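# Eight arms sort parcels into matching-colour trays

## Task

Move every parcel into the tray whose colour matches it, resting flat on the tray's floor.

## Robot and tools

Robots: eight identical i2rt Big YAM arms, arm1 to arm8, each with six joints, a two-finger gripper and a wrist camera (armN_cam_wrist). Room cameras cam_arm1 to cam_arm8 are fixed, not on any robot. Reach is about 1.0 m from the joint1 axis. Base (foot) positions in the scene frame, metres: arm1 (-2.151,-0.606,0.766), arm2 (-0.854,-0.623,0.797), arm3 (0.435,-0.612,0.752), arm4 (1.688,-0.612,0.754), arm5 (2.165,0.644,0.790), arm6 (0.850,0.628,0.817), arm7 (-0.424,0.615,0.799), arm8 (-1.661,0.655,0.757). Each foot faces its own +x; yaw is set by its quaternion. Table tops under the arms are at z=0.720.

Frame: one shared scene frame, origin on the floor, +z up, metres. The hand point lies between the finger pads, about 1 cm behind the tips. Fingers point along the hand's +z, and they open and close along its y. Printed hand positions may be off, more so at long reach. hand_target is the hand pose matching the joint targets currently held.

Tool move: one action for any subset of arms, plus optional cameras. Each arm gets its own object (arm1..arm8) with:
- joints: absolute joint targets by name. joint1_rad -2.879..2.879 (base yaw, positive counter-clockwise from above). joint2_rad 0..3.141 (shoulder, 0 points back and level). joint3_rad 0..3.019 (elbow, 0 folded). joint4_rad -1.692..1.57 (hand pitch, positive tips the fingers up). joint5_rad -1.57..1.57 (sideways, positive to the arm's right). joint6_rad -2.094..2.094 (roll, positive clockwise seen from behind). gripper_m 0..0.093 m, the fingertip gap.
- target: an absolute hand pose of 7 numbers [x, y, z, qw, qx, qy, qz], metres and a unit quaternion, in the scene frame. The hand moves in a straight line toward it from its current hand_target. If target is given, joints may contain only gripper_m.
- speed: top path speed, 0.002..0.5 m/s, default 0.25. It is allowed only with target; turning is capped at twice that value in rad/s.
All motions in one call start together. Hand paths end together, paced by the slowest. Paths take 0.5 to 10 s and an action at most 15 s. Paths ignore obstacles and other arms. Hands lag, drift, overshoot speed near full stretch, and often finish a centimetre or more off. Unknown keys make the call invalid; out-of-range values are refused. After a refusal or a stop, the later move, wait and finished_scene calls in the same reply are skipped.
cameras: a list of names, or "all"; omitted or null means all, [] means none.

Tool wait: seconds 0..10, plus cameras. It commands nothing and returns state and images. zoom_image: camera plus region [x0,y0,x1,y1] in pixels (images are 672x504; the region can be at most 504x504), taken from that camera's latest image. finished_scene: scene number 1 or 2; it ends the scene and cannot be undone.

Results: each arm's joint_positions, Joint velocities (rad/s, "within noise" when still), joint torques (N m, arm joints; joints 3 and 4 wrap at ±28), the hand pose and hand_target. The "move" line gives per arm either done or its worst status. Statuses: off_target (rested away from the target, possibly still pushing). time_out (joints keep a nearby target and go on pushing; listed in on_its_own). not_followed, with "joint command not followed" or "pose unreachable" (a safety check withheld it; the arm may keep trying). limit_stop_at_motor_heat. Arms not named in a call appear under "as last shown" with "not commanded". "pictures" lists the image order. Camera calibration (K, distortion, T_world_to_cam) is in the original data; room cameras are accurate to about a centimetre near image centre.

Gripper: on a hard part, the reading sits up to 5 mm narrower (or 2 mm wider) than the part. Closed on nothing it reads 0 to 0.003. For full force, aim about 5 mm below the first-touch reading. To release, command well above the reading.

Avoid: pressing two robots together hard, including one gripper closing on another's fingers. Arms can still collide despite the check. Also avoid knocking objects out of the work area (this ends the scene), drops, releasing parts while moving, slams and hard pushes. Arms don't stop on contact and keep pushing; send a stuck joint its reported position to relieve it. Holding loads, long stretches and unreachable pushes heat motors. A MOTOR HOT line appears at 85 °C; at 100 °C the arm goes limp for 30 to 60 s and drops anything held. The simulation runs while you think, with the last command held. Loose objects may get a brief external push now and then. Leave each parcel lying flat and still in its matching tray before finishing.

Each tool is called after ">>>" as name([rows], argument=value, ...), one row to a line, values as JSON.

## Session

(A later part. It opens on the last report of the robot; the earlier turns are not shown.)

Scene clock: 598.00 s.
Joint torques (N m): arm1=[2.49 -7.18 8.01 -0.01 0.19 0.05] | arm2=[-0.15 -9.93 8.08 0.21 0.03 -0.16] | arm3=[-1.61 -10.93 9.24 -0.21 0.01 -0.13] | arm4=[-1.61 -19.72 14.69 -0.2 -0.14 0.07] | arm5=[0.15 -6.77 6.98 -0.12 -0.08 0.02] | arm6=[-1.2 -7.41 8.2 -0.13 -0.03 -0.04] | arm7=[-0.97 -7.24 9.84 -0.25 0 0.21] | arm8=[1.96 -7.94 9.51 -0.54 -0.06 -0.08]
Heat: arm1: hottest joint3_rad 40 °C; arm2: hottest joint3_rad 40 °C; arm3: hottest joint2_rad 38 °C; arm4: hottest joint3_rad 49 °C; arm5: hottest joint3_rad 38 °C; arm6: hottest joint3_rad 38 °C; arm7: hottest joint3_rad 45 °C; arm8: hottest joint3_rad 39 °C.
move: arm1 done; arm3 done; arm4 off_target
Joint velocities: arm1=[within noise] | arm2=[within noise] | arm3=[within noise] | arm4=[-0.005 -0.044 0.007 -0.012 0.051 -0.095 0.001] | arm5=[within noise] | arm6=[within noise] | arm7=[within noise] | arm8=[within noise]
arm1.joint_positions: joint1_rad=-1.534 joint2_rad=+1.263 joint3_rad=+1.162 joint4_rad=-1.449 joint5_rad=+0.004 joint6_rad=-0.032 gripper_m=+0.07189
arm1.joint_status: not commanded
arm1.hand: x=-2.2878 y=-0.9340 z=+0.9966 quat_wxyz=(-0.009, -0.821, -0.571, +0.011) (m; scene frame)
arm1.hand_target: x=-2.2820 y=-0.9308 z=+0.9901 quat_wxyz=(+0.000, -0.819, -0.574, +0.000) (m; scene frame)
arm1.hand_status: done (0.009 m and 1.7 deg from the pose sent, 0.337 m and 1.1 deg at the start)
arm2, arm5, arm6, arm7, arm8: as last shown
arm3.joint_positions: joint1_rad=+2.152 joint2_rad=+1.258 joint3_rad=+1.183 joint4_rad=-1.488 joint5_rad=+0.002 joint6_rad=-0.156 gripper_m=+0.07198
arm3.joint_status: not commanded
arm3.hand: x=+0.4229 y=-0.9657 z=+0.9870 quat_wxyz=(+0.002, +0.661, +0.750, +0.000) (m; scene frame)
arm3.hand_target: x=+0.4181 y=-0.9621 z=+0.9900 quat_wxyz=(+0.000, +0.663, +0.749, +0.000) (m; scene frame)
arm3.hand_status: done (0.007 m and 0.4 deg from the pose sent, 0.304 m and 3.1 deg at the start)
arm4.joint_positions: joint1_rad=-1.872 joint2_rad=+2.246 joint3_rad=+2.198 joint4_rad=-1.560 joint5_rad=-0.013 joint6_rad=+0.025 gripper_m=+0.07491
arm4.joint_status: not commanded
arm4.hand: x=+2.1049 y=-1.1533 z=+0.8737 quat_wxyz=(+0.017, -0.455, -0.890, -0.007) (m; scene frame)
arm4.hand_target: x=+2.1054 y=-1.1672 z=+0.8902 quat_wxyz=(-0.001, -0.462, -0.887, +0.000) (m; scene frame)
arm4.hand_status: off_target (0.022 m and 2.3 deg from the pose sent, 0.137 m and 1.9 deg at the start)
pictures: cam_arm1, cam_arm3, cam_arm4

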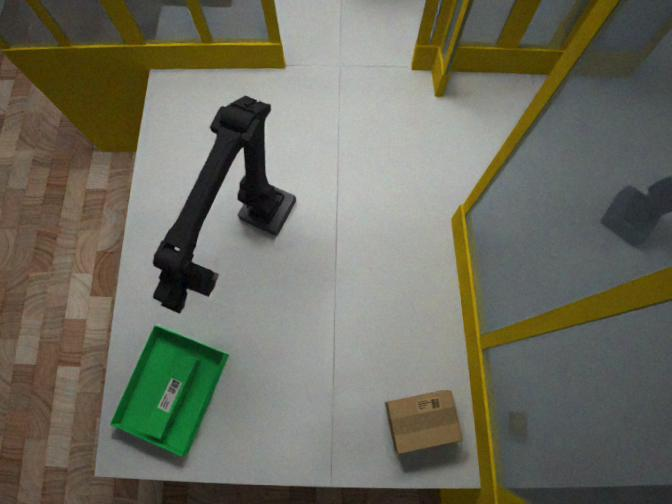

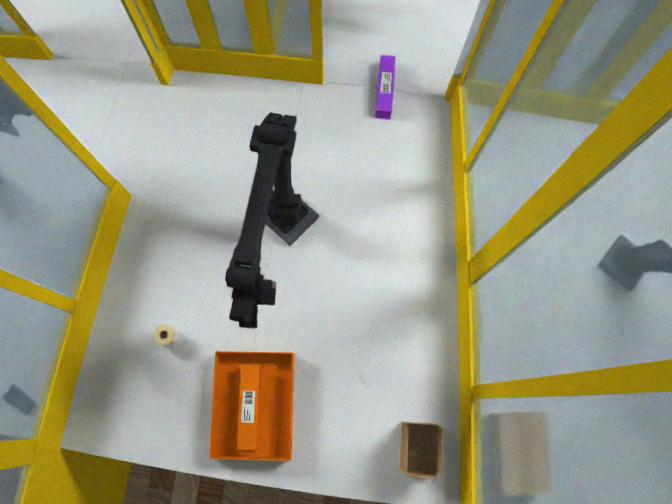

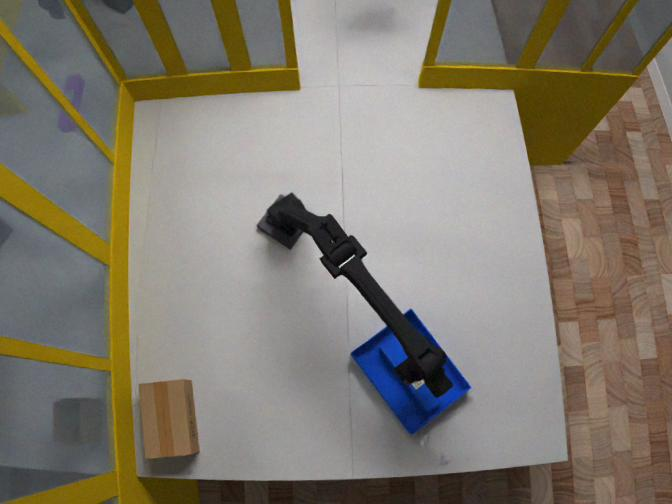

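Good. Next: arm4 retract; arm3 rotate to P36.

>>> move(arm4={"target":[1.9,-0.885,0.99,0,0.4617,0.887,0],"speed":0.3}, arm3={"joints":{"joint1_rad":-1.396,"joint6_rad":-0.436,"gripper_m":0.09}}, cameras=["cam_arm4"])

>>> move(arm3={"target":[0.731,0.005,0.85,0,-0.7071,0.7071,0],"speed":0.3}, cameras=["arm3_cam_wrist"])

Scene clock: 605.83 s.
Joint torques (N m): arm1=[2.37 -7.3 7.95 0.01 0.17 0.07] | arm2=[-0.09 -9.88 8.1 0.21 0.03 -0.17] | arm3=[-1.67 -11.4 9.26 -0.25 -0.08 -0.21] | arm4=[-0.85 -6.89 9.62 -0.16 -0.15 0.11] | arm5=[-0.21 -6.65 6.8 -0.05 -0.07 0.01] | arm6=[-1.26 -7.36 8.18 -0.16 -0.03 -0.04] | arm7=[-0.79 -7.18 9.77 -0.18 0.01 0.2] | arm8=[2.2 -7.88 9.5 -0.49 -0.08 -0.07]
Heat: arm1: hottest joint3_rad 39 °C; arm2: hottest joint3_rad 40 °C; arm3: hottest joint2_rad 37 °C; arm4: hottest joint3_rad 51 °C; arm5: hottest joint3_rad 38 °C; arm6: hottest joint3_rad 38 °C; arm7: hottest joint3_rad 45 °C; arm8: hottest joint3_rad 39 °C.
move: arm3 done; arm4 done
Joint velocities: within noise
arm1, arm2, arm5, arm6, arm7, arm8: as last shown
arm1.hand_target: x=-2.2821 y=-0.9308 z=+0.9901 quat_wxyz=(+0.000, -0.819, -0.574, +0.000) (m; scene frame)
arm3.joint_positions: joint1_rad=-1.383 joint2_rad=+1.264 joint3_rad=+1.183 joint4_rad=-1.488 joint5_rad=+0.004 joint6_rad=-0.420 gripper_m=+0.08998
arm3.joint_status: all done
arm3.hand: x=+0.5800 y=-0.2912 z=+0.9897 quat_wxyz=(-0.006, +0.706, -0.708, +0.001) (m; scene frame)
arm3.hand_target: x=+0.5827 y=-0.2971 z=+0.9949 quat_wxyz=(-0.008, +0.707, -0.707, +0.001) (m; scene frame)
arm3.hand_status: not commanded
arm4.joint_positions: joint1_rad=-1.872 joint2_rad=+1.245 joint3_rad=+1.179 joint4_rad=-1.485 joint5_rad=-0.013 joint6_rad=+0.025 gripper_m=+0.07491
arm4.joint_status: not commanded
arm4.hand: x=+1.9046 y=-0.8873 z=+0.9936 quat_wxyz=(-0.009, -0.455, -0.891, +0.005) (m; scene frame)
arm4.hand_target: x=+1.9001 y=-0.8850 z=+0.9900 quat_wxyz=(+0.000, -0.462, -0.887, +0.000) (m; scene frame)
arm4.hand_status: done (0.006 m and 1.5 deg from the pose sent, 0.357 m and 2.3 deg at the start)
pictures: cam_arm4

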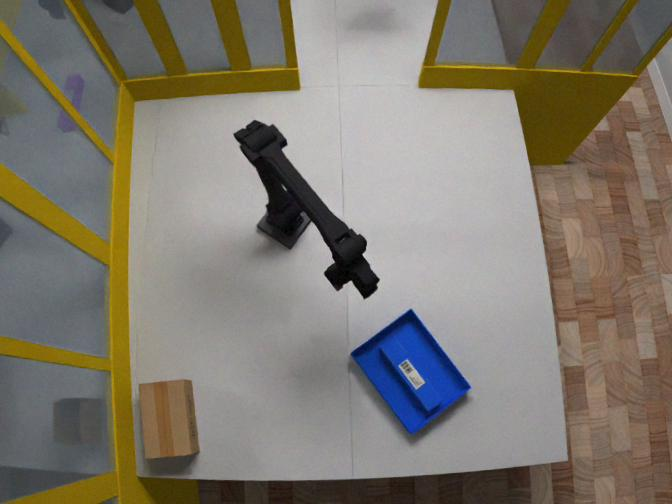

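Scene clock: 608.17 s.
Joint torques (N m): arm1=[2.32 -6.95 7.86 -0.08 0.19 0.07] | arm2=[-0.15 -9.88 8.09 0.21 0.03 -0.16] | arm3=[-1.85 -23.65 14 -0.2 -0.31 -0.22] | arm4=[-0.85 -6.95 9.62 -0.16 -0.15 0.11] | arm5=[-0.21 -6.65 6.99 -0.02 -0.1 0] | arm6=[-1.2 -7.36 8.18 -0.14 -0.03 -0.04] | arm7=[-0.73 -7.12 9.81 -0.21 0.02 0.2] | arm8=[2.2 -7.94 9.51 -0.51 -0.08 -0.09]
Heat: arm1: hottest joint3_rad 39 °C; arm2: hottest joint3_rad 40 °C; arm3: hottest joint2_rad 37 °C; arm4: hottest joint3_rad 50 °C; arm5: hottest joint3_rad 38 °C; arm6: hottest joint3_rad 38 °C; arm7: hottest joint3_rad 45 °C; arm8: hottest joint3_rad 39 °C.
move: arm3 off_target
Joint velocities: within noise
arm1, arm2, arm4, arm5, arm6, arm7, arm8: as last shown
arm3.joint_positions: joint1_rad=-1.393 joint2_rad=+2.217 joint3_rad=+2.038 joint4_rad=-1.433 joint5_rad=+0.002 joint6_rad=-0.431 gripper_m=+0.08998
arm3.joint_status: not commanded
arm3.hand: x=+0.7163 y=-0.0047 z=+0.8349 quat_wxyz=(+0.015, +0.706, -0.708, +0.008) (m; scene frame)
arm3.hand_target: x=+0.7307 y=+0.0039 z=+0.8500 quat_wxyz=(-0.001, +0.707, -0.707, +0.000) (m; scene frame)
arm3.hand_status: off_target (0.023 m and 2.0 deg from the pose sent, 0.361 m and 0.7 deg at the start)
pictures: arm3_cam_wrist
camera_calibration:
arm3_cam_wrist: T_world_to_cam=[[0.99998, -0.00628484, 0.0000203577, -0.717476], [-0.00499824, -0.793297, 0.608814, -0.502602], [-0.00381015, -0.608802, -0.793313, 0.786248], [0, 0, 0, 1]] pos_world=[0.717945, 0.0754465, 0.929746]

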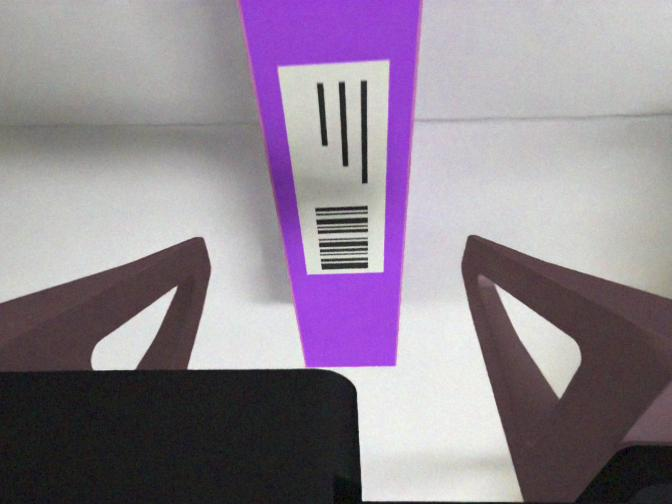

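>>> move(arm3={"target":[0.73,-0.012,0.785,0,-0.7254,0.6884,0],"speed":0.2}, cameras=["arm3_cam_wrist"])

Scene clock: 616.53 s.
Joint torques (N m): arm1=[2.32 -6.71 7.99 -0.12 0.17 0.07] | arm2=[-0.15 -9.88 8.09 0.21 0.03 -0.17] | arm3=[-1.85 -23.88 8.98 0.66 -0.31 -0.24] | arm4=[-0.85 -6.89 9.62 -0.17 -0.15 0.11] | arm5=[-0.67 -6.12 6.99 0.16 -0.06 0.02] | arm6=[-1.2 -7.24 8.18 -0.14 -0.03 -0.03] | arm7=[-0.97 -7.24 9.81 -0.21 0.01 0.21] | arm8=[2.2 -8.18 9.51 -0.49 -0.06 -0.1]
Heat: arm1: hottest joint3_rad 39 °C; arm2: hottest joint3_rad 40 °C; arm3: hottest joint2_rad 37 °C; arm4: hottest joint3_rad 50 °C; arm5: hottest joint3_rad 38 °C; arm6: hottest joint3_rad 38 °C; arm7: hottest joint3_rad 45 °C; arm8: hottest joint3_rad 39 °C.
move: arm3 done
Joint velocities: within noise
arm1, arm2, arm4, arm5, arm6, arm7, arm8: as last shown
arm3.joint_positions: joint1_rad=-1.403 joint2_rad=+2.223 joint3_rad=+1.915 joint4_rad=-1.285 joint5_rad=+0.002 joint6_rad=-0.492 gripper_m=+0.08998
arm3.joint_status: not commanded
arm3.hand: x=+0.7204 y=-0.0122 z=+0.7854 quat_wxyz=(+0.006, +0.724, -0.689, +0.005) (m; scene frame)
arm3.hand_target: x=+0.7301 y=-0.0122 z=+0.7850 quat_wxyz=(+0.000, +0.725, -0.689, +0.000) (m; scene frame)
arm3.hand_status: done (0.010 m and 0.9 deg from the pose sent, 0.052 m and 3.6 deg at the start)
pictures: arm3_cam_wrist
camera_calibration:
arm3_cam_wrist: T_world_to_cam=[[0.998992, 0.0443841, 0.00672584, -0.725558], [0.0317003, -0.803573, 0.594361, -0.493598], [0.0317849, -0.593548, -0.80417, 0.725474], [0, 0, 0, 1]] pos_world=[0.717414, 0.0661645, 0.88166]

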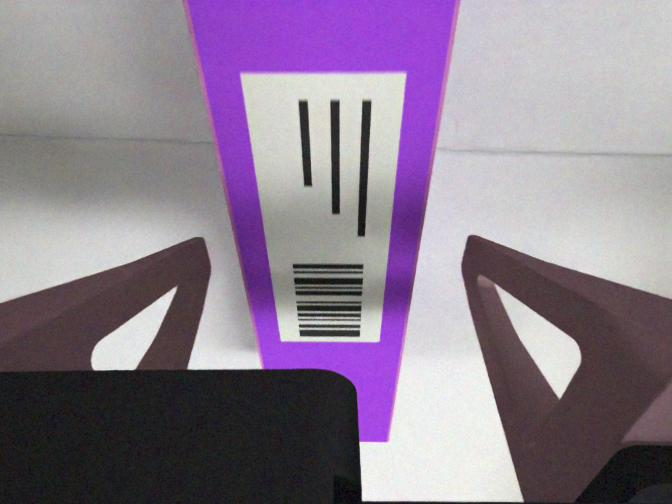

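Good. Lower, grip, lift.

>>> move(arm3={"target":[0.729,-0.016,0.74,0,-0.7254,0.6884,0],"speed":0.15}, cameras=[])

>>> move(arm3={"joints":{"gripper_m":0.052}}, cameras=[])

>>> move(arm3={"target":[0.729,-0.016,0.88,0,-0.7254,0.6884,0],"speed":0.2}, cameras=[])

>>> move(arm3={"target":[0.583,-0.295,0.99,0,-0.7254,0.6884,0],"speed":0.3}, cameras=["cam_arm3"])

>>> move(arm3={"joints":{"joint1_rad":0.225,"joint6_rad":-0.384}}, cameras=["cam_arm3"])

Scene clock: 626.57 s.
Joint torques (N m): arm1=[2.61 -6.95 7.84 -0.03 0.16 0.09] | arm2=[-0.15 -9.88 8.09 0.21 0.03 -0.17] | arm3=[-1.79 -22.59 8.81 0.62 -0.31 -0.22] | arm4=[-0.85 -6.89 9.62 -0.16 -0.15 0.11] | arm5=[0.44 -6.42 6.79 -0.03 -0.05 0.03] | arm6=[-1.2 -7.3 8.18 -0.16 -0.03 -0.04] | arm7=[-0.91 -7.36 9.8 -0.21 0.02 0.2] | arm8=[2.2 -7.88 9.42 -0.51 -0.05 -0.09]
Heat: arm1: hottest joint3_rad 38 °C; arm2: hottest joint3_rad 40 °C; arm3: hottest joint2_rad 36 °C; arm4: hottest joint3_rad 49 °C; arm5: hottest joint3_rad 38 °C; arm6: hottest joint3_rad 38 °C; arm7: hottest joint3_rad 45 °C; arm8: hottest joint3_rad 39 °C.
move: arm3 off_target
Joint velocities: within noise
arm1, arm2, arm4, arm5, arm6, arm7, arm8: as last shown
arm3.joint_positions: joint1_rad=-1.403 joint2_rad=+2.251 joint3_rad=+1.850 joint4_rad=-1.187 joint5_rad=+0.002 joint6_rad=-0.494 gripper_m=+0.08998
arm3.joint_status: not commanded
arm3.hand: x=+0.7189 y=-0.0155 z=+0.7439 quat_wxyz=(+0.004, +0.725, -0.689, +0.004) (m; scene frame)
arm3.hand_target: x=+0.7290 y=-0.0162 z=+0.7402 quat_wxyz=(+0.000, +0.725, -0.688, +0.000) (m; scene frame)
arm3.hand_status: off_target (0.011 m and 0.6 deg from the pose sent, 0.046 m and 0.9 deg at the start)
pictures: none
No camera images: "cameras" was empty.

Scene clock: 627.17 s.
Joint torques (N m): arm1=[2.2 -6.83 7.86 -0.03 0.19 0.06] | arm2=[-0.09 -9.88 8.09 0.21 0.03 -0.17] | arm3=[-1.96 -23.59 8.76 0.61 -0.28 -0.21] | arm4=[-0.85 -6.89 9.62 -0.16 -0.15 0.11] | arm5=[-0.26 -7 6.97 -0.08 -0.06 0.04] | arm6=[-1.14 -7.3 8.2 -0.16 -0.03 -0.03] | arm7=[-0.67 -7.3 9.78 -0.2 0 0.2] | arm8=[2.14 -8.23 9.54 -0.5 -0.06 -0.09]
Heat: arm1: hottest joint3_rad 38 °C; arm2: hottest joint3_rad 40 °C; arm3: hottest joint2_rad 36 °C; arm4: hottest joint3_rad 49 °C; arm5: hottest joint3_rad 38 °C; arm6: hottest joint3_rad 38 °C; arm7: hottest joint3_rad 45 °C; arm8: hottest joint3_rad 39 °C.
move: arm3 off_target
Joint velocities: within noise
arm1, arm4, arm7: as last shown
arm2.joint_positions: joint1_rad=-2.075 joint2_rad=+1.267 joint3_rad=+1.079 joint4_rad=-1.367 joint5_rad=+0.001 joint6_rad=+0.412 gripper_m=+0.08992
arm2.joint_status: not commanded
arm2.hand: x=-0.5301 y=-0.4845 z=+0.9922 quat_wxyz=(-0.007, -0.003, -1.000, -0.003) (m; scene frame)
arm2.hand_target: x=-0.5320 y=-0.4869 z=+0.9900 quat_wxyz=(+0.000, +0.000, -1.000, +0.000) (m; scene frame)
arm2.hand_status: not commanded
arm3.joint_positions: joint1_rad=-1.403 joint2_rad=+2.251 joint3_rad=+1.850 joint4_rad=-1.187 joint5_rad=+0.001 joint6_rad=-0.494 gripper_m=+0.05871
arm3.joint_status: gripper_m off_target (ended at +0.05874, target +0.05200)
arm3.hand: x=+0.7189 y=-0.0154 z=+0.7439 quat_wxyz=(+0.004, +0.725, -0.689, +0.003) (m; scene frame)
arm3.hand_target: x=+0.7290 y=-0.0162 z=+0.7402 quat_wxyz=(+0.000, +0.725, -0.688, +0.000) (m; scene frame)
arm3.hand_status: not commanded
arm5.joint_positions: joint1_rad=+1.575 joint2_rad=+1.269 joint3_rad=+1.096 joint4_rad=-1.384 joint5_rad=+0.000 joint6_rad=-0.257 gripper_m=+0.08988
arm5.joint_status: not commanded
arm5.hand: x=+2.0739 y=+0.3008 z=+0.9885 quat_wxyz=(+0.003, +0.707, +0.707, -0.003) (m; scene frame)
arm5.hand_target: x=+2.0760 y=+0.3019 z=+0.9900 quat_wxyz=(+0.000, +0.707, +0.707, +0.000) (m; scene frame)
arm5.hand_status: not commanded
arm6.joint_positions: joint1_rad=-1.149 joint2_rad=+1.297 joint3_rad=+1.031 joint4_rad=-1.312 joint5_rad=+0.001 joint6_rad=-0.210 gripper_m=+0.08988
arm6.joint_status: not commanded
arm6.hand: x=+0.7812 y=+0.2835 z=+0.9844 quat_wxyz=(+0.002, -0.702, -0.712, -0.003) (m; scene frame)
arm6.hand_target: x=+0.7791 y=+0.2859 z=+0.9900 quat_wxyz=(+0.000, -0.707, -0.707, +0.000) (m; scene frame)
arm6.hand_status: not commanded
arm8.joint_positions: joint1_rad=+0.323 joint2_rad=+1.254 joint3_rad=+1.172 joint4_rad=-1.474 joint5_rad=-0.001 joint6_rad=-0.274 gripper_m=+0.08993
arm8.joint_status: not commanded
arm8.hand: x=-1.7599 y=+0.3168 z=+0.9925 quat_wxyz=(-0.005, -0.710, -0.704, +0.007) (m; scene frame)
arm8.hand_target: x=-1.7580 y=+0.3200 z=+0.9900 quat_wxyz=(+0.000, -0.707, -0.707, +0.000) (m; scene frame)
arm8.hand_status: not commanded
pictures: none
No camera images: "cameras" was empty.

Scene clock: 628.77 s.
Joint torques (N m): arm1=[2.32 -7.12 7.82 -0.13 0.17 0.05] | arm2=[-0.09 -9.88 8.09 0.21 0.03 -0.17] | arm3=[-1.85 -25 13.96 -0.39 -0.21 -0.23] | arm4=[-0.85 -6.95 9.62 -0.16 -0.15 0.11] | arm5=[-0.15 -6.83 6.97 -0.1 -0.07 -0.02] | arm6=[-1.2 -7.3 8.18 -0.13 -0.03 -0.03] | arm7=[-0.97 -7.24 9.78 -0.2 0.01 0.21] | arm8=[2.08 -7.88 9.44 -0.47 -0.07 -0.09]
Heat: arm1: hottest joint3_rad 38 °C; arm2: hottest joint3_rad 40 °C; arm3: hottest joint2_rad 37 °C; arm4: hottest joint3_rad 49 °C; arm5: hottest joint3_rad 38 °C; arm6: hottest joint3_rad 38 °C; arm7: hottest joint3_rad 45 °C; arm8: hottest joint3_rad 39 °C.
move: arm3 off_target
Joint velocities: within noise
arm1, arm2, arm4, arm5, arm6, arm8: as last shown
arm3.joint_positions: joint1_rad=-1.403 joint2_rad=+2.165 joint3_rad=+1.982 joint4_rad=-1.457 joint5_rad=+0.000 joint6_rad=-0.494 gripper_m=+0.05871
arm3.joint_status: not commanded
arm3.hand: x=+0.7133 y=-0.0262 z=+0.8484 quat_wxyz=(+0.028, +0.725, -0.688, +0.011) (m; scene frame)
arm3.hand_target: x=+0.7282 y=-0.0176 z=+0.8801 quat_wxyz=(-0.001, +0.725, -0.688, +0.000) (m; scene frame)
arm3.hand_status: off_target (0.037 m and 3.5 deg from the pose sent, 0.137 m and 0.6 deg at the start; pose on its path clipped on 3 of 48 steps)
arm7.joint_positions: joint1_rad=-1.001 joint2_rad=+1.269 joint3_rad=+1.164 joint4_rad=-1.440 joint5_rad=-0.002 joint6_rad=-0.084 gripper_m=+0.09010
arm7.joint_status: not commanded
arm7.hand: x=-0.4488 y=+0.2549 z=+1.0246 quat_wxyz=(-0.008, -0.702, -0.712, +0.008) (m; scene frame)
arm7.hand_target: x=-0.4511 y=+0.2576 z=+1.0195 quat_wxyz=(+0.001, -0.707, -0.707, +0.000) (m; scene frame)
arm7.hand_status: not commanded
pictures: none
No camera images: "cameras" was empty.

Scene clock: 630.70 s.
Joint torques (N m): arm1=[2.43 -6.65 8.01 -0.05 0.16 0.08] | arm2=[-0.09 -9.88 8.09 0.21 0.03 -0.17] | arm3=[-0.21 -10.99 9.39 -0.28 -0.26 0] | arm4=[-0.85 -6.89 9.62 -0.16 -0.15 0.11] | arm5=[-0.32 -6.42 7.02 -0.17 -0.08 0.04] | arm6=[-1.26 -7.36 8.18 -0.14 -0.03 -0.03] | arm7=[-0.91 -7.3 9.83 -0.25 0 0.2] | arm8=[1.96 -7.88 9.44 -0.5 -0.07 -0.09]
Heat: arm1: hottest joint3_rad 38 °C; arm2: hottest joint3_rad 40 °C; arm3: hottest joint2_rad 37 °C; arm4: hottest joint3_rad 49 °C; arm5: hottest joint3_rad 38 °C; arm6: hottest joint3_rad 38 °C; arm7: hottest joint3_rad 46 °C; arm8: hottest joint3_rad 39 °C.
move: arm3 done
Joint velocities: within noise
arm1, arm2, arm4, arm5, arm6, arm7, arm8: as last shown
arm3.joint_positions: joint1_rad=-1.403 joint2_rad=+1.273 joint3_rad=+1.182 joint4_rad=-1.486 joint5_rad=+0.000 joint6_rad=-0.494 gripper_m=+0.05871
arm3.joint_status: not commanded
arm3.hand: x=+0.5863 y=-0.2932 z=+0.9863 quat_wxyz=(-0.001, +0.725, -0.689, +0.001) (m; scene frame)
arm3.hand_target: x=+0.5830 y=-0.2950 z=+0.9900 quat_wxyz=(+0.000, +0.725, -0.688, +0.000) (m; scene frame)
arm3.hand_status: done (0.005 m and 0.2 deg from the pose sent, 0.331 m and 3.5 deg at the start)
arm6.hand: x=+0.7812 y=+0.2836 z=+0.9844 quat_wxyz=(+0.003, -0.702, -0.712, -0.003) (m; scene frame)
pictures: cam_arm3

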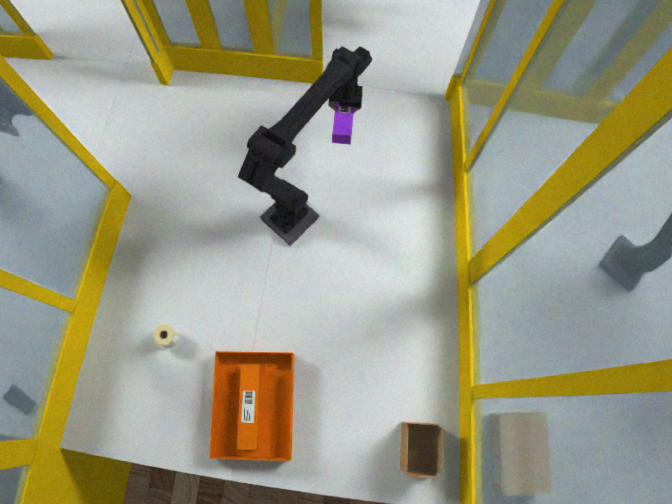

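Scene clock: 632.63 s.
Joint torques (N m): arm1=[2.61 -7.24 7.99 -0.09 0.18 0.07] | arm2=[-0.15 -9.88 8.09 0.21 0.03 -0.17] | arm3=[0.26 -11.22 9.36 -0.29 -0.2 0.13] | arm4=[-0.85 -6.89 9.62 -0.16 -0.15 0.11] | arm5=[-0.32 -6.65 6.87 -0.02 -0.1 0.04] | arm6=[-1.2 -7.36 8.2 -0.16 -0.03 -0.04] | arm7=[-0.85 -7.24 9.84 -0.24 0.01 0.21] | arm8=[2.14 -7.94 9.51 -0.54 -0.07 -0.09]
Heat: arm1: hottest joint3_rad 38 °C; arm2: hottest joint3_rad 40 °C; arm3: hottest joint2_rad 37 °C; arm4: hottest joint3_rad 48 °C; arm5: hottest joint3_rad 38 °C; arm6: hottest joint3_rad 38 °C; arm7: hottest joint3_rad 46 °C; arm8: hottest joint3_rad 39 °C.
move: arm3 done
Joint velocities: within noise
arm1.joint_positions: joint1_rad=-1.534 joint2_rad=+1.263 joint3_rad=+1.162 joint4_rad=-1.449 joint5_rad=+0.004 joint6_rad=-0.032 gripper_m=+0.07189
arm1.joint_status: not commanded
arm1.hand: x=-2.2878 y=-0.9340 z=+0.9966 quat_wxyz=(-0.009, -0.821, -0.571, +0.011) (m; scene frame)
arm1.hand_target: x=-2.2821 y=-0.9308 z=+0.9901 quat_wxyz=(+0.000, -0.819, -0.574, +0.000) (m; scene frame)
arm1.hand_status: not commanded
arm2, arm4, arm5, arm6, arm7, arm8: as last shown
arm3.joint_positions: joint1_rad=+0.212 joint2_rad=+1.273 joint3_rad=+1.182 joint4_rad=-1.486 joint5_rad=-0.001 joint6_rad=-0.400 gripper_m=+0.05871
arm3.joint_status: all done
arm3.hand: x=+0.1076 y=-0.4754 z=+0.9826 quat_wxyz=(-0.001, +1.000, +0.001, +0.006) (m; scene frame)
arm3.hand_target: x=+0.1085 y=-0.4810 z=+0.9862 quat_wxyz=(+0.000, +1.000, -0.001, +0.006) (m; scene frame)
arm3.hand_status: not commanded
pictures: cam_arm3

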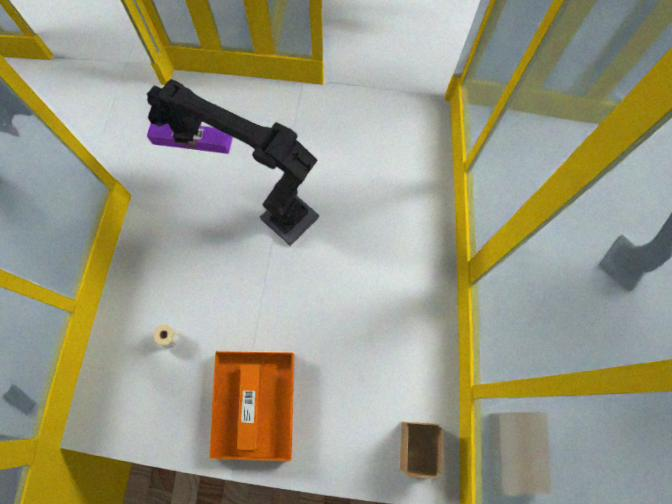

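>>> move(arm3={"target":[-0.215,-0.338,0.87,0,1,0,0],"speed":0.3}, cameras=[])

>>> move(arm3={"target":[-0.215,-0.342,0.795,0,1,0,0],"speed":0.2}, cameras=["cam_arm3"])

Scene clock: 640.10 s.
Joint torques (N m): arm1=[2.26 -7.12 7.97 -0.01 0.18 0.08] | arm2=[-0.15 -9.93 8.09 0.21 0.03 -0.17] | arm3=[-0.97 -24.35 14.23 -0.46 -0.3 -0.06] | arm4=[-0.79 -6.89 9.63 -0.16 -0.15 0.11] | arm5=[0.09 -6.83 6.87 -0.05 -0.1 0.05] | arm6=[-1.2 -7.36 8.2 -0.14 -0.03 -0.04] | arm7=[-0.91 -7.18 9.8 -0.23 0.01 0.22] | arm8=[2.08 -7.94 9.51 -0.44 -0.06 -0.11]
Heat: arm1: hottest joint3_rad 38 °C; arm2: hottest joint3_rad 40 °C; arm3: hottest joint2_rad 36 °C; arm4: hottest joint3_rad 48 °C; arm5: hottest joint3_rad 38 °C; arm6: hottest joint3_rad 38 °C; arm7: hottest joint3_rad 46 °C; arm8: hottest joint3_rad 39 °C.
move: arm3 off_target
Joint velocities: within noise
arm1, arm2, arm5, arm6, arm7, arm8: as last shown
arm3.joint_positions: joint1_rad=+0.212 joint2_rad=+2.273 joint3_rad=+2.210 joint4_rad=-1.539 joint5_rad=-0.003 joint6_rad=-0.400 gripper_m=+0.05871
arm3.joint_status: not commanded
arm3.hand: x=-0.2027 y=-0.3442 z=+0.8551 quat_wxyz=(+0.005, +1.000, +0.001, +0.017) (m; scene frame)
arm3.hand_target: x=-0.2141 y=-0.3384 z=+0.8702 quat_wxyz=(+0.000, +1.000, +0.000, -0.001) (m; scene frame)
arm3.hand_status: off_target (0.020 m and 2.0 deg from the pose sent, 0.368 m and 0.7 deg at the start)
arm4.joint_positions: joint1_rad=-1.872 joint2_rad=+1.245 joint3_rad=+1.179 joint4_rad=-1.485 joint5_rad=-0.013 joint6_rad=+0.025 gripper_m=+0.07491
arm4.joint_status: not commanded
arm4.hand: x=+1.9046 y=-0.8873 z=+0.9936 quat_wxyz=(-0.009, -0.455, -0.891, +0.005) (m; scene frame)
arm4.hand_target: x=+1.9001 y=-0.8850 z=+0.9900 quat_wxyz=(+0.000, -0.462, -0.887, +0.000) (m; scene frame)
arm4.hand_status: not commanded
pictures: none
No camera images: "cameras" was empty.

Scene clock: 641.23 s.
Joint torques (N m): arm1=[2.26 -6.89 7.98 -0.06 0.16 0.08] | arm2=[-0.15 -9.88 8.09 0.21 0.03 -0.16] | arm3=[-0.5 -25.76 9.76 0.57 -0.31 0.01] | arm4=[-0.85 -6.95 9.62 -0.16 -0.15 0.11] | arm5=[-0.21 -6.71 6.91 -0.17 -0.07 -0.01] | arm6=[-1.2 -7.36 8.2 -0.14 -0.03 -0.03] | arm7=[-0.79 -7 9.8 -0.2 0.01 0.2] | arm8=[2.02 -8 9.51 -0.46 -0.06 -0.1]
Heat: arm1: hottest joint3_rad 38 °C; arm2: hottest joint3_rad 40 °C; arm3: hottest joint2_rad 36 °C; arm4: hottest joint3_rad 48 °C; arm5: hottest joint3_rad 38 °C; arm6: hottest joint3_rad 38 °C; arm7: hottest joint3_rad 46 °C; arm8: hottest joint3_rad 39 °C.
move: arm3 done
Joint velocities: within noise
arm1, arm2, arm4, arm5, arm6, arm7, arm8: as last shown
arm3.joint_positions: joint1_rad=+0.212 joint2_rad=+2.319 joint3_rad=+2.116 joint4_rad=-1.392 joint5_rad=-0.004 joint6_rad=-0.400 gripper_m=+0.05871
arm3.joint_status: not commanded
arm3.hand: x=-0.2076 y=-0.3416 z=+0.7884 quat_wxyz=(+0.004, +1.000, +0.001, +0.013) (m; scene frame)
arm3.hand_target: x=-0.2150 y=-0.3421 z=+0.7950 quat_wxyz=(+0.000, +1.000, +0.000, +0.000) (m; scene frame)
arm3.hand_status: done (0.010 m and 1.6 deg from the pose sent, 0.061 m and 2.1 deg at the start)
pictures: cam_arm3

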